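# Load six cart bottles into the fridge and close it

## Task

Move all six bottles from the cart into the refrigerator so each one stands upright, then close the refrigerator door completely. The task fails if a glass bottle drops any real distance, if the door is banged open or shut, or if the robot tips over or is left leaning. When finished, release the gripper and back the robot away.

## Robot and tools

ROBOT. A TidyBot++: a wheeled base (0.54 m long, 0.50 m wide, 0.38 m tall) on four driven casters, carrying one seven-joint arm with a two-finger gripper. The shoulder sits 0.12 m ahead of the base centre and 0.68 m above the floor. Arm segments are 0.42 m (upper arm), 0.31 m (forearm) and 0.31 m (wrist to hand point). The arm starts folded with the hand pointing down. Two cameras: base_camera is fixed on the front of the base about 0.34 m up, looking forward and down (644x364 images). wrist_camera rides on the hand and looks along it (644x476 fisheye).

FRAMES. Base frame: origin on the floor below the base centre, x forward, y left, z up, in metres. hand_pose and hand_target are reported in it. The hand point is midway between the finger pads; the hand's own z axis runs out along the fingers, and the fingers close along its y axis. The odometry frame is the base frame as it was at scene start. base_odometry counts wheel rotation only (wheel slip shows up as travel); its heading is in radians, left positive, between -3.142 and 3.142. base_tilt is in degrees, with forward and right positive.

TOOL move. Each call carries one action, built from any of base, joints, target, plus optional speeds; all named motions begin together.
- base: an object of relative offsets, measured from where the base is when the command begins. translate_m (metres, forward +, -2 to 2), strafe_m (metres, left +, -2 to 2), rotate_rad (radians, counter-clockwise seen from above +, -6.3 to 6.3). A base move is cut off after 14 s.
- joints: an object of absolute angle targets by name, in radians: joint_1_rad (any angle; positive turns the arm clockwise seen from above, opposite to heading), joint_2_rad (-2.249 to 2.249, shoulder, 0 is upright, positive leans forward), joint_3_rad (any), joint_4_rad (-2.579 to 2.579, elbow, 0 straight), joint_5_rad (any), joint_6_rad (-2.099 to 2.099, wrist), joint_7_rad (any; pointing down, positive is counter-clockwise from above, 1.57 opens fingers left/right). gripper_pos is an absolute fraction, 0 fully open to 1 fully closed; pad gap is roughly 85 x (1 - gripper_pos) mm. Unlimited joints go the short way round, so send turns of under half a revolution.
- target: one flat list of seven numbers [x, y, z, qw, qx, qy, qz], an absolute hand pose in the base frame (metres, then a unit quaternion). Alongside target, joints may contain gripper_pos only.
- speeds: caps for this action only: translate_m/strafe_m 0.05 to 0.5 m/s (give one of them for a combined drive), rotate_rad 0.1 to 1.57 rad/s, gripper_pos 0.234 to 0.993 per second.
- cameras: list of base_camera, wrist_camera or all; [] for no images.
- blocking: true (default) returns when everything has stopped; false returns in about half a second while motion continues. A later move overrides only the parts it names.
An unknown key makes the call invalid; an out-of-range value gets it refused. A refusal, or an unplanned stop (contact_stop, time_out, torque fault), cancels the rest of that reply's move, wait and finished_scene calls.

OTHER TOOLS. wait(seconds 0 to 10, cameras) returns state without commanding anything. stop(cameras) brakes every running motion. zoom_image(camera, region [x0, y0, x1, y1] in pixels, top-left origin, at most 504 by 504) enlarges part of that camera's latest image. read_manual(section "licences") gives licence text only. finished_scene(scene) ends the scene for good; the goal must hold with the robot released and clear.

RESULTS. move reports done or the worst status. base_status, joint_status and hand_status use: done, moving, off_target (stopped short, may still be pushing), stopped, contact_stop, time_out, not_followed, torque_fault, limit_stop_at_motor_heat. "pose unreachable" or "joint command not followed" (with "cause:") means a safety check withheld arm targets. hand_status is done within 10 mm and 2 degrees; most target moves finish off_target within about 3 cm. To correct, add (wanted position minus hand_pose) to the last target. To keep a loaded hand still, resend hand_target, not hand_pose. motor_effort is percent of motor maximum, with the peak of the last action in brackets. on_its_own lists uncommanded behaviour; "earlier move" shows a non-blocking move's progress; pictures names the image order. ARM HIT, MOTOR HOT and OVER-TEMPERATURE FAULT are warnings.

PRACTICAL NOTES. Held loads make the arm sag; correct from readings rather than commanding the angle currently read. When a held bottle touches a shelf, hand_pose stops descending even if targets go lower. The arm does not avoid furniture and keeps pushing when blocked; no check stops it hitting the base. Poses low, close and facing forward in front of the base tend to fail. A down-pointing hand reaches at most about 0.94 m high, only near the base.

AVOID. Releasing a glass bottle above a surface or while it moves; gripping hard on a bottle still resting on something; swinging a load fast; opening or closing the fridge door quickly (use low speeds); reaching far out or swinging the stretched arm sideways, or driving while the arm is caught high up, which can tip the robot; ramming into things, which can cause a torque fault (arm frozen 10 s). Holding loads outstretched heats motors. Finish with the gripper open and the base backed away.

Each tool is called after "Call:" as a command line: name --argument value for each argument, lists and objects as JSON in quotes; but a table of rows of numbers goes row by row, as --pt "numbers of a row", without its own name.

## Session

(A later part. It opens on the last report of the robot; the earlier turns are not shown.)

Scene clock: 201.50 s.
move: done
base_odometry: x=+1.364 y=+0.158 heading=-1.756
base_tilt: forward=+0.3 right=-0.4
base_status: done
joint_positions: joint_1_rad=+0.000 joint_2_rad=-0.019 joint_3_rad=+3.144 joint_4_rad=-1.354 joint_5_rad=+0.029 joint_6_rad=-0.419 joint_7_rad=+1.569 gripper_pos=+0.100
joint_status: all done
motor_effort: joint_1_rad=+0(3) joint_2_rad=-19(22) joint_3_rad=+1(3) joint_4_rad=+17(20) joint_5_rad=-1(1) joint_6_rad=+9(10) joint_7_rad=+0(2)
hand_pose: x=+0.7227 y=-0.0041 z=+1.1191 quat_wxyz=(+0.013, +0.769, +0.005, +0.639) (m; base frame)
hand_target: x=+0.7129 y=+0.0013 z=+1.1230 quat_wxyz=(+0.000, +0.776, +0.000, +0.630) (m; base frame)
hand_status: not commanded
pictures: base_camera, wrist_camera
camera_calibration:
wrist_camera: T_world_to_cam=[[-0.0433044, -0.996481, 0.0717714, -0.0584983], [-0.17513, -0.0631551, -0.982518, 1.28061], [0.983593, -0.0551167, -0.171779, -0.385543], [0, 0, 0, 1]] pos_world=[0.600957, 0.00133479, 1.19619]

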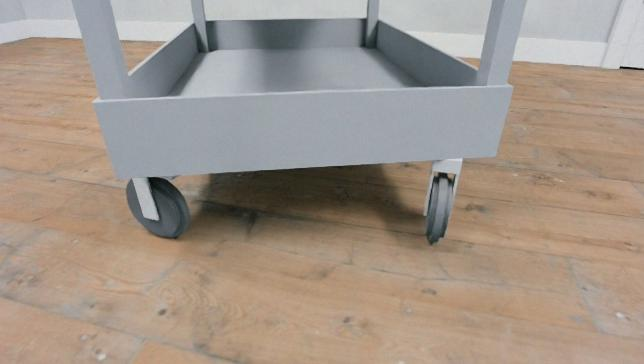

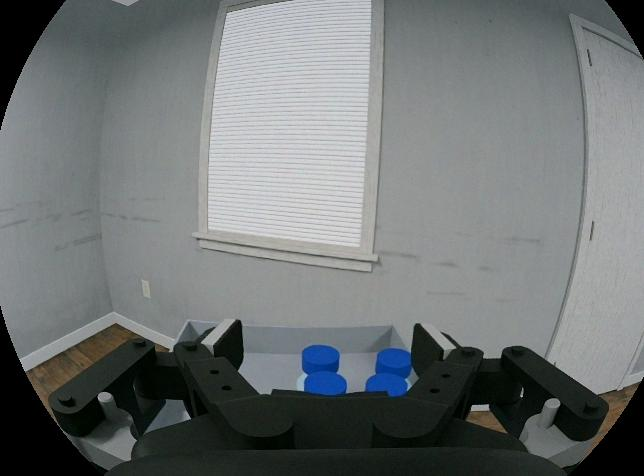

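Call:
move --joints '{"joint_1_rad": 0, "joint_2_rad": 0.098, "joint_3_rad": 3.1416, "joint_4_rad": -1.86, "joint_5_rad": 0, "joint_6_rad": 0.14, "joint_7_rad": 1.5708}' --cameras '["wrist_camera"]'

Scene clock: 205.27 s.
move: done
base_odometry: x=+1.364 y=+0.158 heading=-1.756
base_tilt: forward=+0.4 right=-0.4
base_status: not commanded
joint_positions: joint_1_rad=+0.000 joint_2_rad=+0.081 joint_3_rad=+3.144 joint_4_rad=-1.839 joint_5_rad=+0.029 joint_6_rad=+0.087 joint_7_rad=+1.569 gripper_pos=+0.100
joint_status: all done
motor_effort: joint_1_rad=+0(1) joint_2_rad=-22(24) joint_3_rad=+1(2) joint_4_rad=+18(20) joint_5_rad=+0(2) joint_6_rad=+8(10) joint_7_rad=+0(1)
hand_pose: x=+0.7490 y=+0.0003 z=+0.9125 quat_wxyz=(+0.008, +0.794, +0.010, +0.608) (m; base frame)
hand_target: x=+0.7531 y=+0.0013 z=+0.9057 quat_wxyz=(+0.000, +0.789, +0.000, +0.615) (m; base frame)
hand_status: not commanded
pictures: wrist_camera
camera_calibration:
wrist_camera: T_world_to_cam=[[-0.0231391, -0.997017, 0.0736273, -0.054915], [-0.251847, -0.0654586, -0.965551, 1.12452], [0.96749, -0.0408848, -0.249581, -0.363693], [0, 0, 0, 1]] pos_world=[0.633805, 0.00398865, 0.99905]

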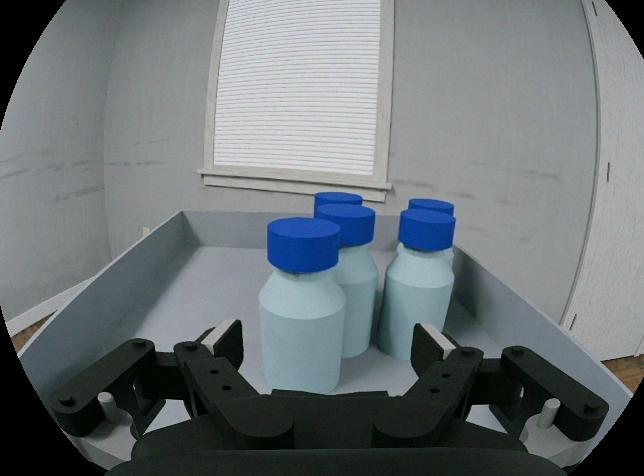

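Call:
move --base '{"translate_m": 0.10, "strafe_m": 0.012}' --speeds '{"translate_m": 0.2}' --cameras '["wrist_camera"]'

Scene clock: 210.13 s.
move: done
base_odometry: x=+1.358 y=+0.057 heading=-1.757
base_tilt: forward=+0.4 right=-0.4
base_status: done
joint_positions: joint_1_rad=+0.000 joint_2_rad=+0.088 joint_3_rad=+3.144 joint_4_rad=-1.840 joint_5_rad=+0.029 joint_6_rad=+0.091 joint_7_rad=+1.569 gripper_pos=+0.100
joint_status: not commanded
motor_effort: joint_1_rad=+0(1) joint_2_rad=-21(24) joint_3_rad=+1(1) joint_4_rad=+17(19) joint_5_rad=-1(1) joint_6_rad=+8(9) joint_7_rad=+0(1)
hand_pose: x=+0.7509 y=+0.0003 z=+0.9088 quat_wxyz=(+0.008, +0.795, +0.010, +0.607) (m; base frame)
hand_target: x=+0.7531 y=+0.0013 z=+0.9057 quat_wxyz=(+0.000, +0.789, +0.000, +0.615) (m; base frame)
hand_status: not commanded
pictures: wrist_camera
camera_calibration:
wrist_camera: T_world_to_cam=[[-0.0227518, -0.997023, 0.0736722, -0.0548895], [-0.25529, -0.0654542, -0.964646, 1.12314], [0.966597, -0.0407552, -0.253041, -0.362588], [0, 0, 0, 1]] pos_world=[0.635955, 0.00401095, 0.99573]

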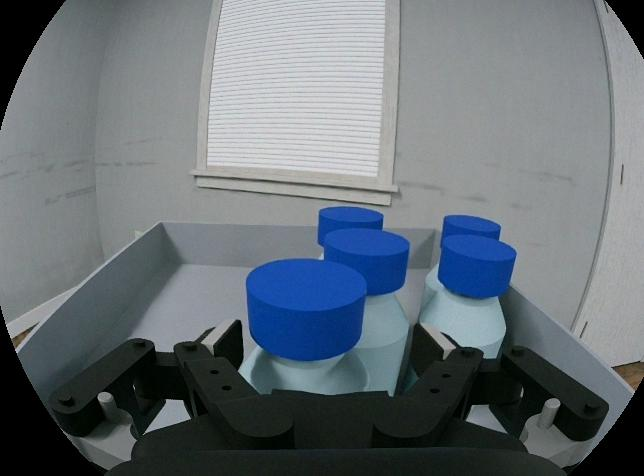

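Call:
move --base '{"translate_m": 0.011, "strafe_m": 0.0085}' --speeds '{"translate_m": 0.1}' --cameras '["wrist_camera"]'

Scene clock: 214.83 s.
move: done
base_odometry: x=+1.364 y=+0.044 heading=-1.757
base_tilt: forward=+0.4 right=-0.4
base_status: done
joint_positions: joint_1_rad=+0.000 joint_2_rad=+0.092 joint_3_rad=+3.143 joint_4_rad=-1.841 joint_5_rad=+0.029 joint_6_rad=+0.092 joint_7_rad=+1.569 gripper_pos=+0.100
joint_status: not commanded
motor_effort: joint_1_rad=+0(2) joint_2_rad=-22(25) joint_3_rad=+1(2) joint_4_rad=+17(19) joint_5_rad=+0(1) joint_6_rad=+9(9) joint_7_rad=-1(1)
hand_pose: x=+0.7517 y=+0.0010 z=+0.9064 quat_wxyz=(+0.008, +0.796, +0.011, +0.605) (m; base frame)
hand_target: x=+0.7531 y=+0.0013 z=+0.9057 quat_wxyz=(+0.000, +0.789, +0.000, +0.615) (m; base frame)
hand_status: not commanded
pictures: wrist_camera
camera_calibration:
wrist_camera: T_world_to_cam=[[-0.0213665, -0.997055, 0.0736471, -0.0550259], [-0.258594, -0.0656456, -0.963753, 1.12273], [0.96575, -0.0396367, -0.25643, -0.360238], [0, 0, 0, 1]] pos_world=[0.637056, 0.00455989, 0.993713]

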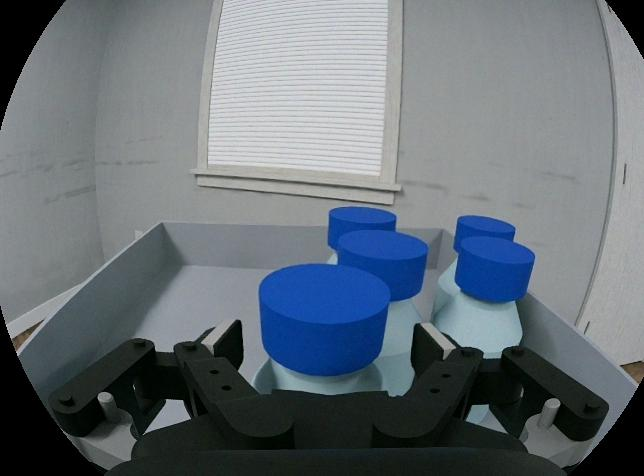

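Call:
move --joints '{"gripper_pos": 0.5}' --speeds '{"gripper_pos": 0.3}' --cameras '["wrist_camera"]'

Scene clock: 218.27 s.
move: off_target
base_odometry: x=+1.364 y=+0.044 heading=-1.757
base_tilt: forward=+0.4 right=-0.4
base_status: not commanded
joint_positions: joint_1_rad=+0.000 joint_2_rad=+0.092 joint_3_rad=+3.141 joint_4_rad=-1.841 joint_5_rad=+0.029 joint_6_rad=+0.094 joint_7_rad=+1.569 gripper_pos=+0.429
joint_status: gripper_pos off_target (ended at +0.429, target +0.500)
motor_effort: joint_1_rad=+1(3) joint_2_rad=-20(22) joint_3_rad=+2(3) joint_4_rad=+17(19) joint_5_rad=-1(2) joint_6_rad=+8(9) joint_7_rad=+1(1)
hand_pose: x=+0.7518 y=+0.0023 z=+0.9070 quat_wxyz=(+0.007, +0.795, +0.012, +0.606) (m; base frame)
hand_target: x=+0.7531 y=+0.0013 z=+0.9057 quat_wxyz=(+0.000, +0.789, +0.000, +0.615) (m; base frame)
hand_status: not commanded
pictures: wrist_camera
camera_calibration:
wrist_camera: T_world_to_cam=[[-0.0194523, -0.997113, 0.0734006, -0.0550338], [-0.256404, -0.0659841, -0.964315, 1.12234], [0.966374, -0.0375783, -0.25438, -0.362501], [0, 0, 0, 1]] pos_world=[0.637013, 0.00555924, 0.994111]

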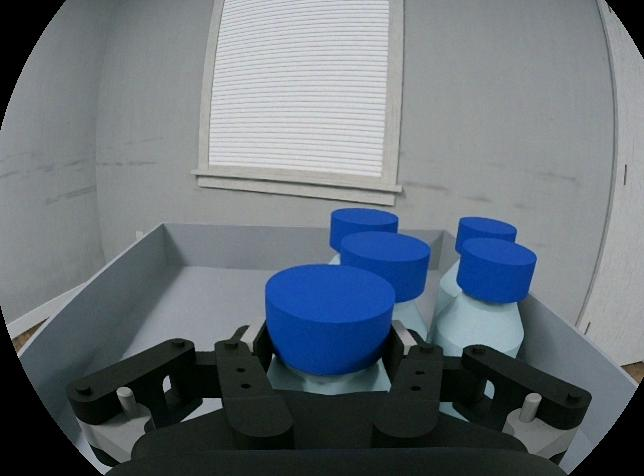

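Call:
move --joints '{"joint_1_rad": 0, "joint_2_rad": 0.01, "joint_3_rad": 3.1416, "joint_4_rad": -1.56, "joint_5_rad": 0, "joint_6_rad": -0.25, "joint_7_rad": 1.5708}' --cameras '["wrist_camera"]'

Call:
move --joints '{"joint_1_rad": 0, "joint_2_rad": -0.032, "joint_3_rad": 3.1416, "joint_4_rad": -1.33, "joint_5_rad": 0, "joint_6_rad": -0.48, "joint_7_rad": 1.5708}' --cameras '["wrist_camera"]'

Call:
move --base '{"translate_m": -0.422, "strafe_m": 0.034, "rotate_rad": 2.826}' --joints '{"joint_1_rad": -0.3}' --speeds '{"translate_m": 0.4, "rotate_rad": 1.0}'

Scene clock: 231.50 s.
move: done
base_odometry: x=+1.364 y=+0.044 heading=-1.757
base_tilt: forward=+0.4 right=-0.3
base_status: not commanded
joint_positions: joint_1_rad=+0.000 joint_2_rad=+0.069 joint_3_rad=+3.141 joint_4_rad=-1.615 joint_5_rad=+0.029 joint_6_rad=-0.208 joint_7_rad=+1.569 gripper_pos=+0.429
joint_status: all done
motor_effort: joint_1_rad=+0(3) joint_2_rad=-26(28) joint_3_rad=+1(3) joint_4_rad=+22(25) joint_5_rad=-1(2) joint_6_rad=+12(15) joint_7_rad=+0(2)
hand_pose: x=+0.7557 y=+0.0000 z=+0.9682 quat_wxyz=(+0.010, +0.811, +0.009, +0.585) (m; base frame)
hand_target: x=+0.7392 y=+0.0013 z=+1.0260 quat_wxyz=(+0.000, +0.790, +0.000, +0.614) (m; base frame)
hand_status: not commanded
pictures: wrist_camera
camera_calibration:
wrist_camera: T_world_to_cam=[[-0.0232785, -0.996795, 0.0765394, -0.0618799], [-0.306983, -0.0657344, -0.949442, 1.20596], [0.95143, -0.0455979, -0.304468, -0.290982], [0, 0, 0, 1]] pos_world=[0.645617, 0.00432344, 1.06113]

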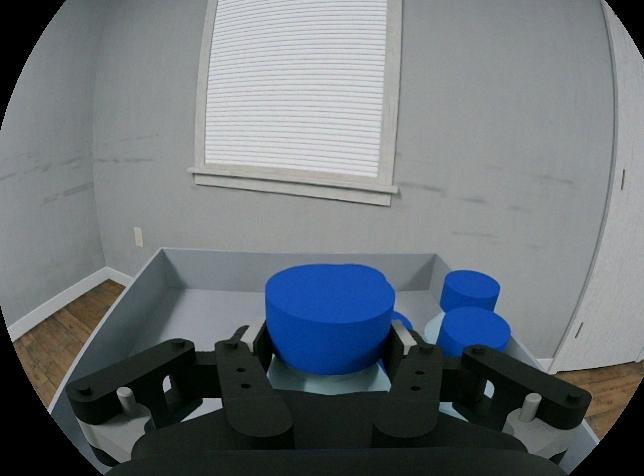

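Scene clock: 233.10 s.
move: done
base_odometry: x=+1.364 y=+0.044 heading=-1.757
base_tilt: forward=+0.4 right=-0.4
base_status: not commanded
joint_positions: joint_1_rad=+0.000 joint_2_rad=+0.021 joint_3_rad=+3.141 joint_4_rad=-1.379 joint_5_rad=+0.029 joint_6_rad=-0.438 joint_7_rad=+1.569 gripper_pos=+0.429
joint_status: all done
motor_effort: joint_1_rad=+1(1) joint_2_rad=-24(28) joint_3_rad=+1(2) joint_4_rad=+22(25) joint_5_rad=+0(1) joint_6_rad=+13(14) joint_7_rad=+0(2)
hand_pose: x=+0.7377 y=-0.0020 z=+1.0739 quat_wxyz=(+0.012, +0.795, +0.006, +0.607) (m; base frame)
hand_target: x=+0.7129 y=+0.0013 z=+1.1230 quat_wxyz=(+0.000, +0.776, +0.000, +0.630) (m; base frame)
hand_status: not commanded
pictures: wrist_camera
camera_calibration:
wrist_camera: T_world_to_cam=[[-0.0339367, -0.996619, 0.07482, -0.0626292], [-0.256036, -0.0636951, -0.964566, 1.27936], [0.966071, -0.0518908, -0.253009, -0.307844], [0, 0, 0, 1]] pos_world=[0.622835, 0.00309695, 1.16082]

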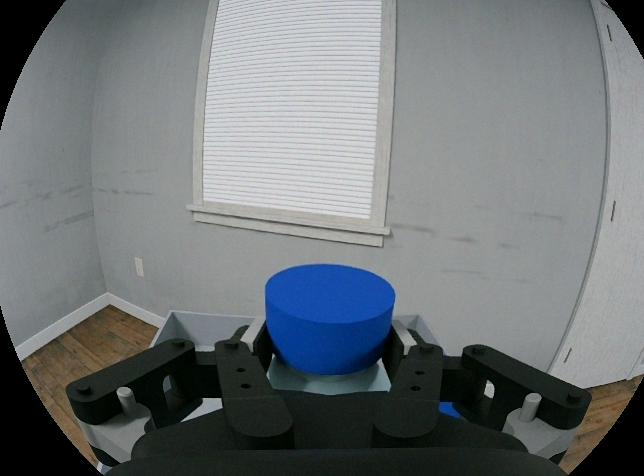

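Scene clock: 237.10 s.
move: done
base_odometry: x=+1.475 y=+0.453 heading=+1.069
base_tilt: forward=+0.4 right=-0.4
base_status: done
joint_positions: joint_1_rad=-0.297 joint_2_rad=+0.020 joint_3_rad=+3.138 joint_4_rad=-1.379 joint_5_rad=+0.029 joint_6_rad=-0.439 joint_7_rad=+1.569 gripper_pos=+0.429
joint_status: all done
motor_effort: joint_1_rad=+1(5) joint_2_rad=-24(30) joint_3_rad=+1(4) joint_4_rad=+22(24) joint_5_rad=+0(2) joint_6_rad=+13(13) joint_7_rad=+1(1)
hand_pose: x=+0.7100 y=+0.1811 z=+1.0740 quat_wxyz=(-0.079, +0.785, +0.125, +0.601) (m; base frame)
hand_target: x=+0.6860 y=+0.1768 z=+1.1230 quat_wxyz=(-0.094, +0.768, +0.116, +0.623) (m; base frame)
hand_status: not commanded
pictures: base_camera, wrist_camera
camera_calibration:
wrist_camera: T_world_to_cam=[[0.262577, -0.962009, 0.0747819, -0.0979371], [-0.226327, -0.136743, -0.964405, 1.27601], [0.937992, 0.236306, -0.253634, -0.303158], [0, 0, 0, 1]] pos_world=[0.598871, 0.151907, 1.16102]

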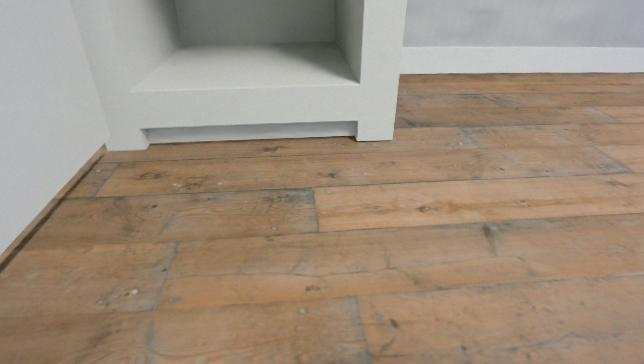

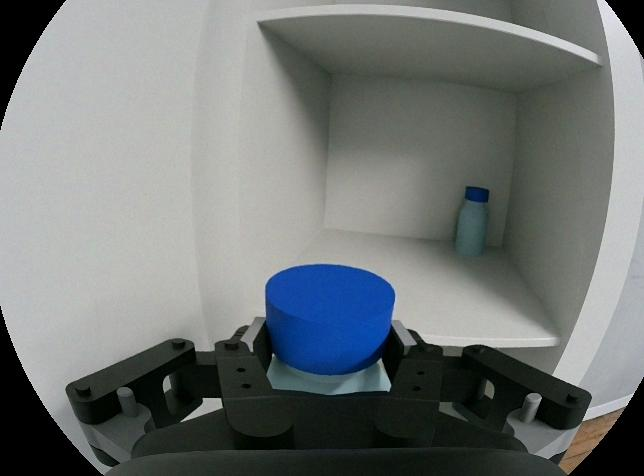

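Call:
move --base '{"translate_m": 0.35}' --speeds '{"translate_m": 0.35}' --cameras '["wrist_camera"]'

Call:
move --base '{"translate_m": 0.245}' --speeds '{"translate_m": 0.25}' --cameras '["wrist_camera"]'

Scene clock: 242.00 s.
move: done
base_odometry: x=+1.644 y=+0.760 heading=+1.070
base_tilt: forward=+0.3 right=-0.4
base_status: done
joint_positions: joint_1_rad=-0.298 joint_2_rad=+0.014 joint_3_rad=+3.138 joint_4_rad=-1.379 joint_5_rad=+0.029 joint_6_rad=-0.442 joint_7_rad=+1.569 gripper_pos=+0.429
joint_status: not commanded
motor_effort: joint_1_rad=+0(2) joint_2_rad=-24(28) joint_3_rad=+1(2) joint_4_rad=+22(24) joint_5_rad=+0(1) joint_6_rad=+12(13) joint_7_rad=+0(1)
hand_pose: x=+0.7076 y=+0.1803 z=+1.0770 quat_wxyz=(-0.079, +0.784, +0.125, +0.603) (m; base frame)
hand_target: x=+0.6860 y=+0.1768 z=+1.1230 quat_wxyz=(-0.094, +0.768, +0.116, +0.623) (m; base frame)
hand_status: not commanded
pictures: wrist_camera
camera_calibration:
wrist_camera: T_world_to_cam=[[0.262252, -0.962106, 0.0746665, -0.0978892], [-0.222998, -0.135702, -0.965327, 1.2767], [0.93888, 0.236509, -0.250136, -0.30436], [0, 0, 0, 1]] pos_world=[0.59613, 0.151054, 1.16361]

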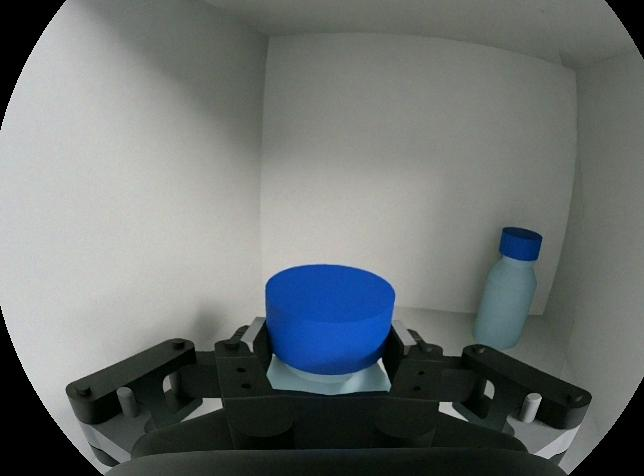

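Scene clock: 243.80 s.
move: done
base_odometry: x=+1.762 y=+0.975 heading=+1.071
base_tilt: forward=+0.4 right=-0.4
base_status: done
joint_positions: joint_1_rad=-0.298 joint_2_rad=+0.009 joint_3_rad=+3.138 joint_4_rad=-1.379 joint_5_rad=+0.029 joint_6_rad=-0.443 joint_7_rad=+1.569 gripper_pos=+0.429
joint_status: not commanded
motor_effort: joint_1_rad=+0(2) joint_2_rad=-24(28) joint_3_rad=+1(2) joint_4_rad=+22(24) joint_5_rad=+0(1) joint_6_rad=+13(13) joint_7_rad=+0(1)
hand_pose: x=+0.7058 y=+0.1797 z=+1.0796 quat_wxyz=(-0.079, +0.783, +0.125, +0.604) (m; base frame)
hand_target: x=+0.6860 y=+0.1768 z=+1.1230 quat_wxyz=(-0.094, +0.768, +0.116, +0.623) (m; base frame)
hand_status: not commanded
pictures: wrist_camera
camera_calibration:
wrist_camera: T_world_to_cam=[[0.261967, -0.962193, 0.0745513, -0.0978062], [-0.219671, -0.134672, -0.966234, 1.27711], [0.939744, 0.236745, -0.246645, -0.306296], [0, 0, 0, 1]] pos_world=[0.594005, 0.150397, 1.16573]

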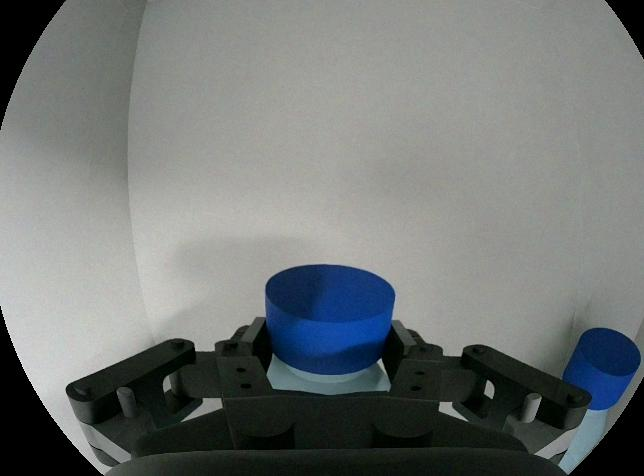

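Call:
move --joints '{"joint_1_rad": -0.3, "joint_2_rad": -0.042, "joint_3_rad": 3.1416, "joint_4_rad": -1.495, "joint_5_rad": 0, "joint_6_rad": -0.31, "joint_7_rad": 1.5708}' --cameras '["wrist_camera"]'

Scene clock: 248.97 s.
move: done
base_odometry: x=+1.761 y=+0.975 heading=+1.071
base_tilt: forward=+0.4 right=-0.4
base_status: not commanded
joint_positions: joint_1_rad=-0.298 joint_2_rad=-0.003 joint_3_rad=+3.138 joint_4_rad=-1.478 joint_5_rad=+0.029 joint_6_rad=-0.363 joint_7_rad=+1.569 gripper_pos=+0.429
joint_status: all done
motor_effort: joint_1_rad=-1(1) joint_2_rad=-20(24) joint_3_rad=+0(2) joint_4_rad=+21(23) joint_5_rad=-1(2) joint_6_rad=+10(13) joint_7_rad=+0(1)
hand_pose: x=+0.7040 y=+0.1798 z=+1.0504 quat_wxyz=(-0.079, +0.785, +0.126, +0.601) (m; base frame)
hand_target: x=+0.6919 y=+0.1786 z=+1.0797 quat_wxyz=(-0.095, +0.763, +0.115, +0.629) (m; base frame)
hand_status: not commanded
pictures: wrist_camera
camera_calibration:
wrist_camera: T_world_to_cam=[[0.264571, -0.961434, 0.0751486, -0.0976626], [-0.225621, -0.137473, -0.964467, 1.25138], [0.937602, 0.238215, -0.253291, -0.303638], [0, 0, 0, 1]] pos_world=[0.592868, 0.150466, 1.13734]

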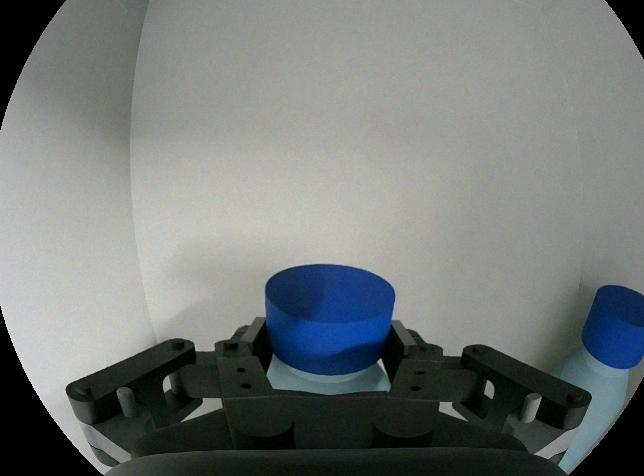

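Call:
move --joints '{"joint_2_rad": -0.042, "joint_4_rad": -1.525, "joint_6_rad": -0.29}' --cameras '["wrist_camera"]'

Scene clock: 250.97 s.
move: done
base_odometry: x=+1.761 y=+0.975 heading=+1.071
base_tilt: forward=+0.3 right=-0.4
base_status: not commanded
joint_positions: joint_1_rad=-0.298 joint_2_rad=-0.009 joint_3_rad=+3.138 joint_4_rad=-1.500 joint_5_rad=+0.029 joint_6_rad=-0.333 joint_7_rad=+1.569 gripper_pos=+0.429
joint_status: all done
motor_effort: joint_1_rad=-1(1) joint_2_rad=-19(21) joint_3_rad=+0(1) joint_4_rad=+18(20) joint_5_rad=-2(2) joint_6_rad=+8(9) joint_7_rad=-1(1)
hand_pose: x=+0.7028 y=+0.1796 z=+1.0500 quat_wxyz=(-0.080, +0.780, +0.126, +0.607) (m; base frame)
hand_target: x=+0.6922 y=+0.1787 z=+1.0672 quat_wxyz=(-0.094, +0.766, +0.116, +0.625) (m; base frame)
hand_status: not commanded
pictures: wrist_camera
camera_calibration:
wrist_camera: T_world_to_cam=[[0.264145, -0.961581, 0.074766, -0.0968128], [-0.21195, -0.133497, -0.96812, 1.24425], [0.940906, 0.239878, -0.23907, -0.320131], [0, 0, 0, 1]] pos_world=[0.590505, 0.149803, 1.13529]

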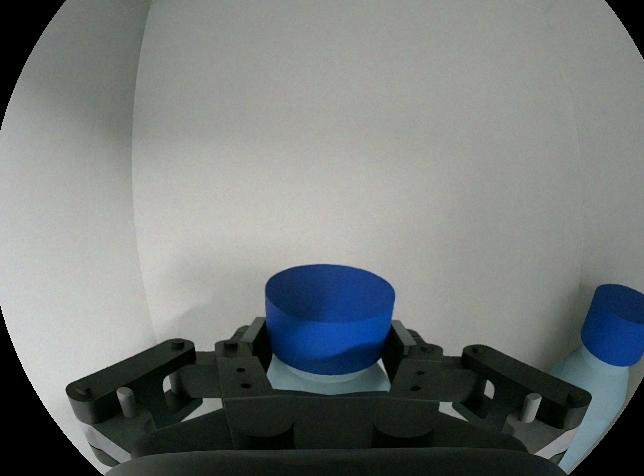

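Call:
move --joints '{"gripper_pos": 0.17}' --speeds '{"gripper_pos": 0.3}' --cameras '["wrist_camera"]'

Scene clock: 253.40 s.
move: done
base_odometry: x=+1.761 y=+0.975 heading=+1.071
base_tilt: forward=+0.4 right=-0.4
base_status: not commanded
joint_positions: joint_1_rad=-0.298 joint_2_rad=-0.009 joint_3_rad=+3.138 joint_4_rad=-1.502 joint_5_rad=+0.029 joint_6_rad=-0.333 joint_7_rad=+1.569 gripper_pos=+0.172
joint_status: all done
motor_effort: joint_1_rad=+0(2) joint_2_rad=-19(20) joint_3_rad=+1(2) joint_4_rad=+18(20) joint_5_rad=+0(2) joint_6_rad=+9(9) joint_7_rad=+0(1)
hand_pose: x=+0.7027 y=+0.1797 z=+1.0487 quat_wxyz=(-0.080, +0.781, +0.126, +0.606) (m; base frame)
hand_target: x=+0.6922 y=+0.1787 z=+1.0672 quat_wxyz=(-0.094, +0.766, +0.116, +0.625) (m; base frame)
hand_status: not commanded
pictures: wrist_camera
camera_calibration:
wrist_camera: T_world_to_cam=[[0.264528, -0.961475, 0.0747756, -0.096868], [-0.213891, -0.1341, -0.967609, 1.24391], [0.940359, 0.239966, -0.241124, -0.317802], [0, 0, 0, 1]] pos_world=[0.590534, 0.149934, 1.13424]

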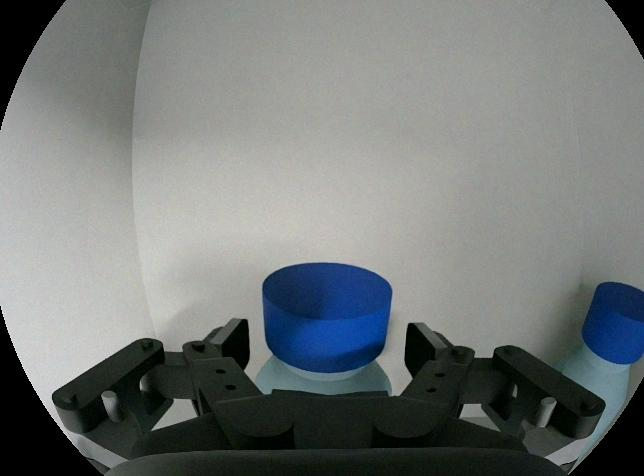

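Call:
move --base '{"translate_m": -0.55, "strafe_m": -0.162}' --speeds '{"translate_m": 0.4}' --cameras '["wrist_camera"]'

Call:
move --base '{"translate_m": -0.415, "strafe_m": 0.116, "rotate_rad": -2.828}' --joints '{"joint_1_rad": 0, "joint_2_rad": -0.032, "joint_3_rad": 3.1416, "joint_4_rad": -1.33, "joint_5_rad": 0, "joint_6_rad": -0.48, "joint_7_rad": 1.5708, "gripper_pos": 0.1}' --speeds '{"translate_m": 0.4, "rotate_rad": 1.2}' --cameras '["wrist_camera"]'

Call:
move --joints '{"joint_1_rad": 0, "joint_2_rad": 0.094, "joint_3_rad": 3.1416, "joint_4_rad": -1.86, "joint_5_rad": 0, "joint_6_rad": 0.14, "joint_7_rad": 1.5708}' --cameras '["wrist_camera"]'

Scene clock: 279.47 s.
move: done
base_odometry: x=+1.640 y=+0.414 heading=+1.071
base_tilt: forward=+0.4 right=-0.4
base_status: done
joint_positions: joint_1_rad=-0.298 joint_2_rad=-0.023 joint_3_rad=+3.138 joint_4_rad=-1.504 joint_5_rad=+0.029 joint_6_rad=-0.333 joint_7_rad=+1.569 gripper_pos=+0.172
joint_status: not commanded
motor_effort: joint_1_rad=+0(1) joint_2_rad=-19(23) joint_3_rad=+1(2) joint_4_rad=+19(20) joint_5_rad=-1(1) joint_6_rad=+9(9) joint_7_rad=+0(1)
hand_pose: x=+0.6979 y=+0.1782 z=+1.0558 quat_wxyz=(-0.081, +0.777, +0.125, +0.611) (m; base frame)
hand_target: x=+0.6922 y=+0.1787 z=+1.0672 quat_wxyz=(-0.094, +0.766, +0.116, +0.625) (m; base frame)
hand_status: not commanded
pictures: wrist_camera
camera_calibration:
wrist_camera: T_world_to_cam=[[0.263694, -0.96173, 0.0744353, -0.0965587], [-0.203054, -0.130781, -0.970395, 1.24435], [0.942992, 0.240773, -0.229769, -0.325188], [0, 0, 0, 1]] pos_world=[0.584781, 0.148169, 1.13998]

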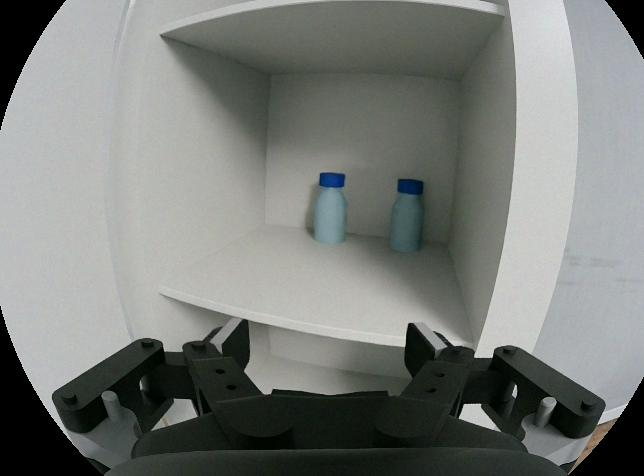

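Scene clock: 283.00 s.
move: done
base_odometry: x=+1.339 y=+0.106 heading=-1.757
base_tilt: forward=+0.4 right=-0.4
base_status: done
joint_positions: joint_1_rad=-0.007 joint_2_rad=-0.022 joint_3_rad=+3.144 joint_4_rad=-1.358 joint_5_rad=+0.029 joint_6_rad=-0.420 joint_7_rad=+1.569 gripper_pos=+0.100
joint_status: all done
motor_effort: joint_1_rad=+1(3) joint_2_rad=-19(24) joint_3_rad=+1(4) joint_4_rad=+19(21) joint_5_rad=-1(2) joint_6_rad=+9(11) joint_7_rad=+0(2)
hand_pose: x=+0.7216 y=+0.0004 z=+1.1183 quat_wxyz=(+0.011, +0.769, +0.007, +0.639) (m; base frame)
hand_target: x=+0.7129 y=+0.0013 z=+1.1230 quat_wxyz=(+0.000, +0.776, +0.000, +0.630) (m; base frame)
hand_status: not commanded
pictures: wrist_camera
camera_calibration:
wrist_camera: T_world_to_cam=[[-0.0357807, -0.996779, 0.0717712, -0.0594383], [-0.176107, -0.0644043, -0.982262, 1.28029], [0.983721, -0.0477854, -0.173235, -0.382854], [0, 0, 0, 1]] pos_world=[0.599962, 0.00491447, 1.19552]

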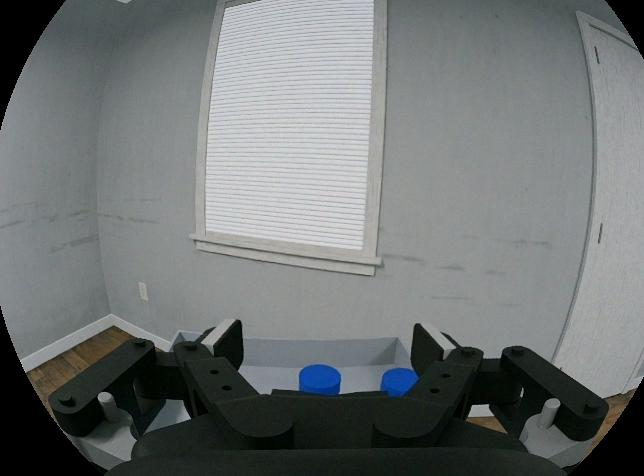

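Scene clock: 285.03 s.
move: done
base_odometry: x=+1.339 y=+0.106 heading=-1.757
base_tilt: forward=+0.4 right=-0.4
base_status: not commanded
joint_positions: joint_1_rad=-0.007 joint_2_rad=+0.077 joint_3_rad=+3.144 joint_4_rad=-1.839 joint_5_rad=+0.029 joint_6_rad=+0.087 joint_7_rad=+1.569 gripper_pos=+0.100
joint_status: all done
motor_effort: joint_1_rad=+0(1) joint_2_rad=-21(23) joint_3_rad=+1(2) joint_4_rad=+17(21) joint_5_rad=-1(2) joint_6_rad=+9(10) joint_7_rad=+0(2)
hand_pose: x=+0.7481 y=+0.0050 z=+0.9151 quat_wxyz=(+0.006, +0.792, +0.013, +0.610) (m; base frame)
hand_target: x=+0.7522 y=+0.0013 z=+0.9082 quat_wxyz=(+0.000, +0.788, +0.000, +0.616) (m; base frame)
hand_status: not commanded
pictures: wrist_camera
camera_calibration:
wrist_camera: T_world_to_cam=[[-0.0160476, -0.99717, 0.0734496, -0.0556125], [-0.247409, -0.0672146, -0.966577, 1.12469], [0.968778, -0.0336833, -0.24563, -0.366559], [0, 0, 0, 1]] pos_world=[0.632481, 0.00779371, 1.00115]

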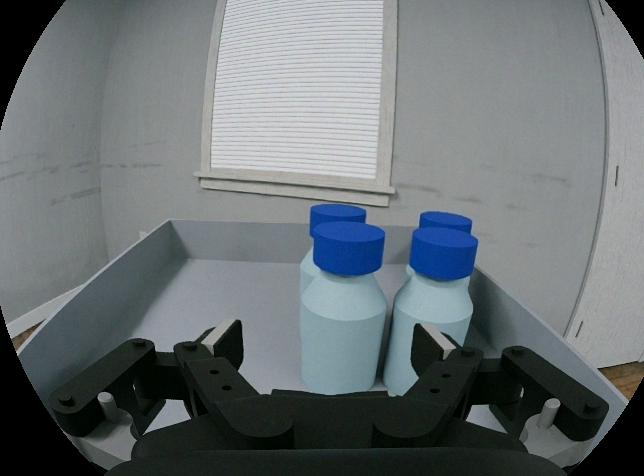

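Call:
move --base '{"translate_m": 0.07, "strafe_m": -0.020}' --joints '{"gripper_pos": 0.27}' --speeds '{"translate_m": 0.2}' --cameras '["wrist_camera"]'

Scene clock: 289.20 s.
move: done
base_odometry: x=+1.306 y=+0.041 heading=-1.758
base_tilt: forward=+0.4 right=-0.4
base_status: done
joint_positions: joint_1_rad=-0.007 joint_2_rad=+0.087 joint_3_rad=+3.144 joint_4_rad=-1.841 joint_5_rad=+0.029 joint_6_rad=+0.091 joint_7_rad=+1.569 gripper_pos=+0.271
joint_status: all done
motor_effort: joint_1_rad=+1(1) joint_2_rad=-21(24) joint_3_rad=+1(2) joint_4_rad=+18(20) joint_5_rad=-1(1) joint_6_rad=+9(9) joint_7_rad=+0(1)
hand_pose: x=+0.7505 y=+0.0049 z=+0.9095 quat_wxyz=(+0.006, +0.794, +0.013, +0.607) (m; base frame)
hand_target: x=+0.7522 y=+0.0013 z=+0.9082 quat_wxyz=(+0.000, +0.788, +0.000, +0.616) (m; base frame)
hand_status: not commanded
pictures: wrist_camera
camera_calibration:
wrist_camera: T_world_to_cam=[[-0.015675, -0.997167, 0.0735647, -0.055637], [-0.253765, -0.0671973, -0.964929, 1.12313], [0.967139, -0.0337934, -0.251993, -0.363241], [0, 0, 0, 1]] pos_world=[0.635445, 0.00771696, 0.996304]

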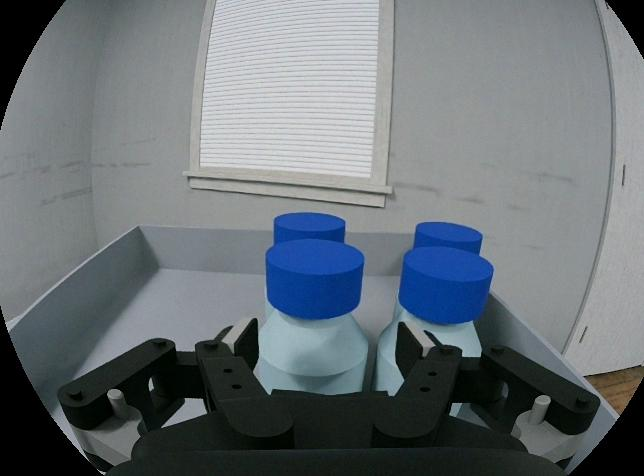

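Call:
move --base '{"translate_m": 0.028, "strafe_m": 0.005}' --speeds '{"translate_m": 0.1}' --cameras '["wrist_camera"]'

Scene clock: 292.27 s.
move: done
base_odometry: x=+1.306 y=+0.012 heading=-1.758
base_tilt: forward=+0.4 right=-0.4
base_status: done
joint_positions: joint_1_rad=-0.007 joint_2_rad=+0.090 joint_3_rad=+3.144 joint_4_rad=-1.841 joint_5_rad=+0.029 joint_6_rad=+0.092 joint_7_rad=+1.569 gripper_pos=+0.271
joint_status: not commanded
motor_effort: joint_1_rad=+0(1) joint_2_rad=-22(24) joint_3_rad=+1(2) joint_4_rad=+18(19) joint_5_rad=+0(1) joint_6_rad=+8(9) joint_7_rad=+0(1)
hand_pose: x=+0.7513 y=+0.0049 z=+0.9073 quat_wxyz=(+0.006, +0.795, +0.013, +0.606) (m; base frame)
hand_target: x=+0.7522 y=+0.0013 z=+0.9082 quat_wxyz=(+0.000, +0.788, +0.000, +0.616) (m; base frame)
hand_status: not commanded
pictures: wrist_camera
camera_calibration:
wrist_camera: T_world_to_cam=[[-0.0154286, -0.997167, 0.0736253, -0.0556921], [-0.256714, -0.0672154, -0.964147, 1.12274], [0.966364, -0.033776, -0.254949, -0.36129], [0, 0, 0, 1]] pos_world=[0.6365, 0.00772788, 0.994473]

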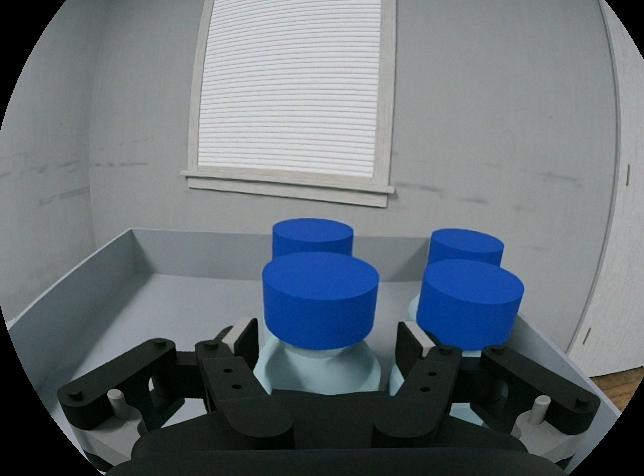

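Call:
move --base '{"translate_m": 0.014, "strafe_m": 0.002}' --speeds '{"translate_m": 0.1}' --cameras '["wrist_camera"]'

Scene clock: 294.60 s.
move: done
base_odometry: x=+1.305 y=-0.002 heading=-1.758
base_tilt: forward=+0.4 right=-0.4
base_status: done
joint_positions: joint_1_rad=-0.007 joint_2_rad=+0.094 joint_3_rad=+3.144 joint_4_rad=-1.841 joint_5_rad=+0.029 joint_6_rad=+0.093 joint_7_rad=+1.569 gripper_pos=+0.271
joint_status: not commanded
motor_effort: joint_1_rad=+0(1) joint_2_rad=-22(26) joint_3_rad=+1(1) joint_4_rad=+18(19) joint_5_rad=-1(1) joint_6_rad=+9(9) joint_7_rad=+1(1)
hand_pose: x=+0.7520 y=+0.0049 z=+0.9049 quat_wxyz=(+0.006, +0.796, +0.013, +0.605) (m; base frame)
hand_target: x=+0.7522 y=+0.0013 z=+0.9082 quat_wxyz=(+0.000, +0.788, +0.000, +0.616) (m; base frame)
hand_status: not commanded
pictures: wrist_camera
camera_calibration:
wrist_camera: T_world_to_cam=[[-0.0151554, -0.997166, 0.0736934, -0.0557592], [-0.26003, -0.0672354, -0.963257, 1.12231], [0.965482, -0.033761, -0.258274, -0.358966], [0, 0, 0, 1]] pos_world=[0.637564, 0.00773858, 0.992468]

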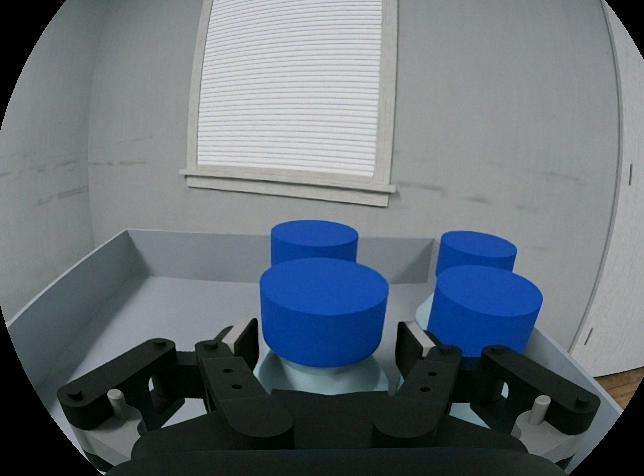

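Call:
move --joints '{"gripper_pos": 0.5}' --speeds '{"gripper_pos": 0.3}' --cameras '["wrist_camera"]'

Call:
move --joints '{"joint_1_rad": 0, "joint_2_rad": 0.01, "joint_3_rad": 3.1416, "joint_4_rad": -1.56, "joint_5_rad": 0, "joint_6_rad": -0.25, "joint_7_rad": 1.5708}' --cameras '["wrist_camera"]'

Scene clock: 298.00 s.
move: off_target
base_odometry: x=+1.305 y=-0.002 heading=-1.758
base_tilt: forward=+0.4 right=-0.4
base_status: not commanded
joint_positions: joint_1_rad=-0.007 joint_2_rad=+0.094 joint_3_rad=+3.142 joint_4_rad=-1.841 joint_5_rad=+0.029 joint_6_rad=+0.095 joint_7_rad=+1.569 gripper_pos=+0.437
joint_status: gripper_pos off_target (ended at +0.437, target +0.500)
motor_effort: joint_1_rad=+1(3) joint_2_rad=-20(22) joint_3_rad=+2(3) joint_4_rad=+18(19) joint_5_rad=-1(1) joint_6_rad=+8(9) joint_7_rad=+0(1)
hand_pose: x=+0.7522 y=+0.0061 z=+0.9056 quat_wxyz=(+0.005, +0.796, +0.014, +0.606) (m; base frame)
hand_target: x=+0.7522 y=+0.0013 z=+0.9082 quat_wxyz=(+0.000, +0.788, +0.000, +0.616) (m; base frame)
hand_status: not commanded
pictures: wrist_camera
camera_calibration:
wrist_camera: T_world_to_cam=[[-0.0133638, -0.99721, 0.0734478, -0.0557501], [-0.257729, -0.0675372, -0.963854, 1.12189], [0.966125, -0.0318104, -0.256108, -0.361358], [0, 0, 0, 1]] pos_world=[0.637516, 0.00867997, 0.992888]

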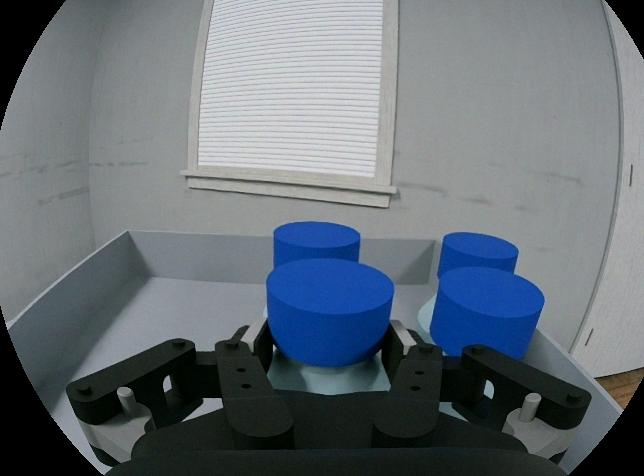

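Scene clock: 299.73 s.
move: done
base_odometry: x=+1.305 y=-0.002 heading=-1.758
base_tilt: forward=+0.4 right=-0.4
base_status: not commanded
joint_positions: joint_1_rad=-0.007 joint_2_rad=+0.066 joint_3_rad=+3.142 joint_4_rad=-1.609 joint_5_rad=+0.029 joint_6_rad=-0.206 joint_7_rad=+1.569 gripper_pos=+0.437
joint_status: all done
motor_effort: joint_1_rad=+0(2) joint_2_rad=-26(27) joint_3_rad=+1(3) joint_4_rad=+22(24) joint_5_rad=+0(2) joint_6_rad=+12(14) joint_7_rad=+0(1)
hand_pose: x=+0.7558 y=+0.0034 z=+0.9742 quat_wxyz=(+0.008, +0.808, +0.011, +0.590) (m; base frame)
hand_target: x=+0.7392 y=+0.0013 z=+1.0260 quat_wxyz=(+0.000, +0.790, +0.000, +0.614) (m; base frame)
hand_status: not commanded
pictures: wrist_camera
camera_calibration:
wrist_camera: T_world_to_cam=[[-0.0187498, -0.996908, 0.0763137, -0.0621179], [-0.296454, -0.0673516, -0.952669, 1.20719], [0.954863, -0.0404859, -0.294275, -0.30165], [0, 0, 0, 1]] pos_world=[0.644746, 0.00716773, 1.06602]

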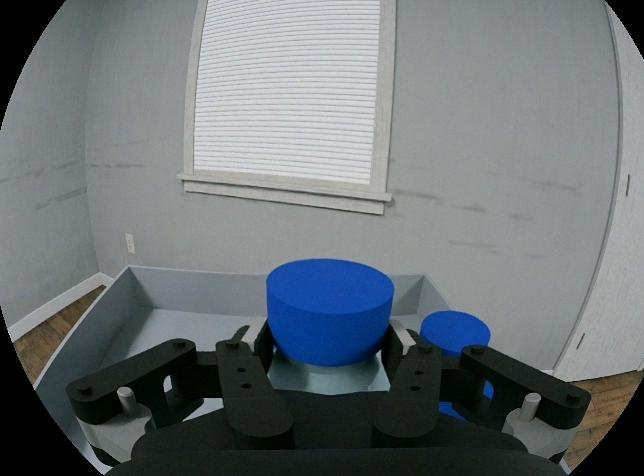

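Call:
move --joints '{"joint_1_rad": 0, "joint_2_rad": -0.045, "joint_3_rad": 3.1416, "joint_4_rad": -1.33, "joint_5_rad": 0, "joint_6_rad": -0.48, "joint_7_rad": 1.5708}' --cameras '["wrist_camera"]'

Call:
move --base '{"translate_m": -0.4785, "strafe_m": 0.083, "rotate_rad": 2.827}' --speeds '{"translate_m": 0.4, "rotate_rad": 1.0}' --cameras '["wrist_camera"]'

Call:
move --base '{"translate_m": 0.30}' --speeds '{"translate_m": 0.35}' --cameras '["wrist_camera"]'

Scene clock: 307.90 s.
move: done
base_odometry: x=+1.305 y=-0.002 heading=-1.758
base_tilt: forward=+0.4 right=-0.4
base_status: not commanded
joint_positions: joint_1_rad=-0.007 joint_2_rad=+0.002 joint_3_rad=+3.142 joint_4_rad=-1.375 joint_5_rad=+0.029 joint_6_rad=-0.436 joint_7_rad=+1.569 gripper_pos=+0.437
joint_status: all done
motor_effort: joint_1_rad=+0(1) joint_2_rad=-23(27) joint_3_rad=+1(2) joint_4_rad=+22(24) joint_5_rad=+0(2) joint_6_rad=+12(14) joint_7_rad=+0(2)
hand_pose: x=+0.7304 y=+0.0013 z=+1.0884 quat_wxyz=(+0.010, +0.787, +0.008, +0.616) (m; base frame)
hand_target: x=+0.7071 y=+0.0013 z=+1.1307 quat_wxyz=(+0.000, +0.772, +0.000, +0.635) (m; base frame)
hand_status: not commanded
pictures: wrist_camera
camera_calibration:
wrist_camera: T_world_to_cam=[[-0.0303921, -0.996801, 0.073922, -0.0623055], [-0.232061, -0.0648986, -0.970534, 1.28063], [0.972226, -0.046651, -0.229346, -0.327194], [0, 0, 0, 1]] pos_world=[0.613397, 0.0057409, 1.17246]

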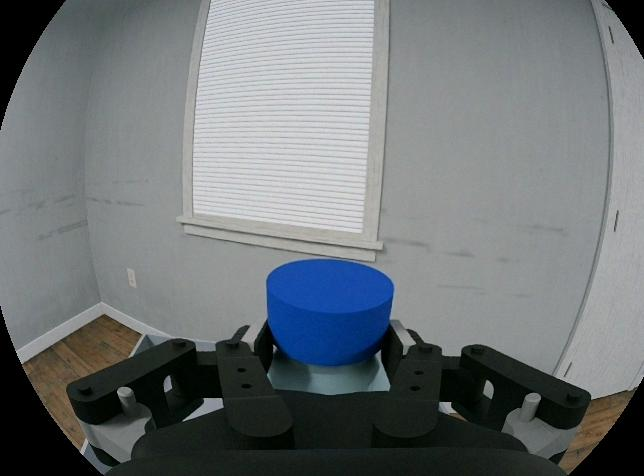

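Scene clock: 311.93 s.
move: done
base_odometry: x=+1.476 y=+0.452 heading=+1.069
base_tilt: forward=+0.4 right=-0.4
base_status: done
joint_positions: joint_1_rad=-0.001 joint_2_rad=+0.000 joint_3_rad=+3.138 joint_4_rad=-1.375 joint_5_rad=+0.029 joint_6_rad=-0.438 joint_7_rad=+1.569 gripper_pos=+0.437
joint_status: not commanded
motor_effort: joint_1_rad=+0(4) joint_2_rad=-23(28) joint_3_rad=+1(4) joint_4_rad=+22(23) joint_5_rad=-1(2) joint_6_rad=+12(13) joint_7_rad=+0(1)
hand_pose: x=+0.7295 y=+0.0001 z=+1.0890 quat_wxyz=(+0.011, +0.787, +0.008, +0.616) (m; base frame)
hand_target: x=+0.7071 y=+0.0013 z=+1.1307 quat_wxyz=(+0.000, +0.772, +0.000, +0.635) (m; base frame)
hand_status: not commanded
pictures: wrist_camera
camera_calibration:
wrist_camera: T_world_to_cam=[[-0.0323254, -0.996741, 0.0739089, -0.0621215], [-0.232137, -0.0644381, -0.970546, 1.28102], [0.972146, -0.0485303, -0.229297, -0.326209], [0, 0, 0, 1]] pos_world=[0.612487, 0.00479668, 1.17309]

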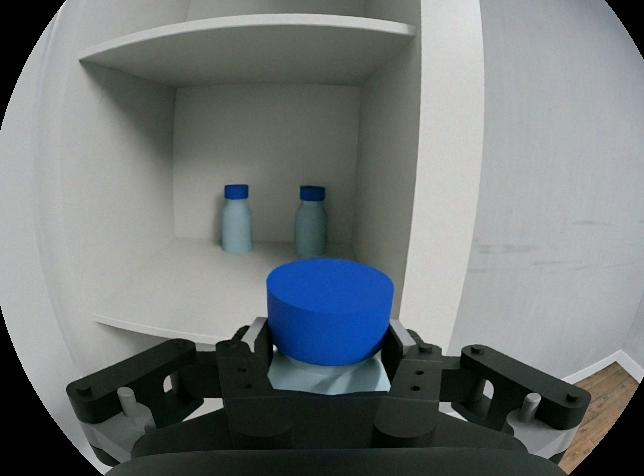

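Scene clock: 313.77 s.
move: done
base_odometry: x=+1.620 y=+0.715 heading=+1.070
base_tilt: forward=+0.4 right=-0.4
base_status: done
joint_positions: joint_1_rad=-0.001 joint_2_rad=-0.005 joint_3_rad=+3.138 joint_4_rad=-1.375 joint_5_rad=+0.029 joint_6_rad=-0.440 joint_7_rad=+1.569 gripper_pos=+0.437
joint_status: not commanded
motor_effort: joint_1_rad=+0(1) joint_2_rad=-23(27) joint_3_rad=+1(1) joint_4_rad=+22(23) joint_5_rad=+0(1) joint_6_rad=+13(13) joint_7_rad=+0(1)
hand_pose: x=+0.7272 y=+0.0001 z=+1.0914 quat_wxyz=(+0.011, +0.786, +0.008, +0.617) (m; base frame)
hand_target: x=+0.7071 y=+0.0013 z=+1.1307 quat_wxyz=(+0.000, +0.772, +0.000, +0.635) (m; base frame)
hand_status: not commanded
pictures: wrist_camera
camera_calibration:
wrist_camera: T_world_to_cam=[[-0.0325968, -0.996739, 0.0738107, -0.0620897], [-0.229452, -0.0644145, -0.971186, 1.28159], [0.972774, -0.0485935, -0.226605, -0.326874], [0, 0, 0, 1]] pos_world=[0.610015, 0.00478194, 1.17518]

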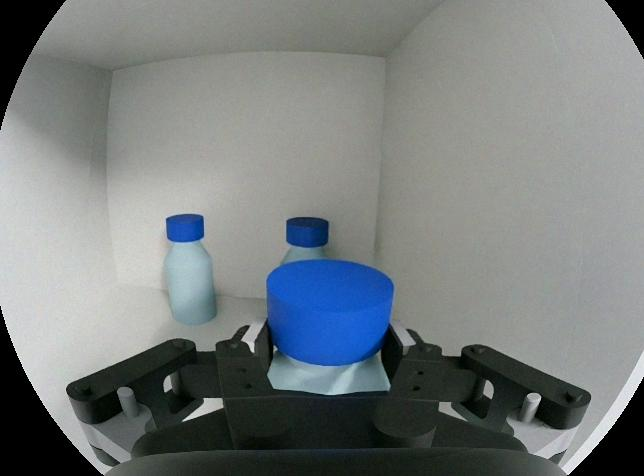

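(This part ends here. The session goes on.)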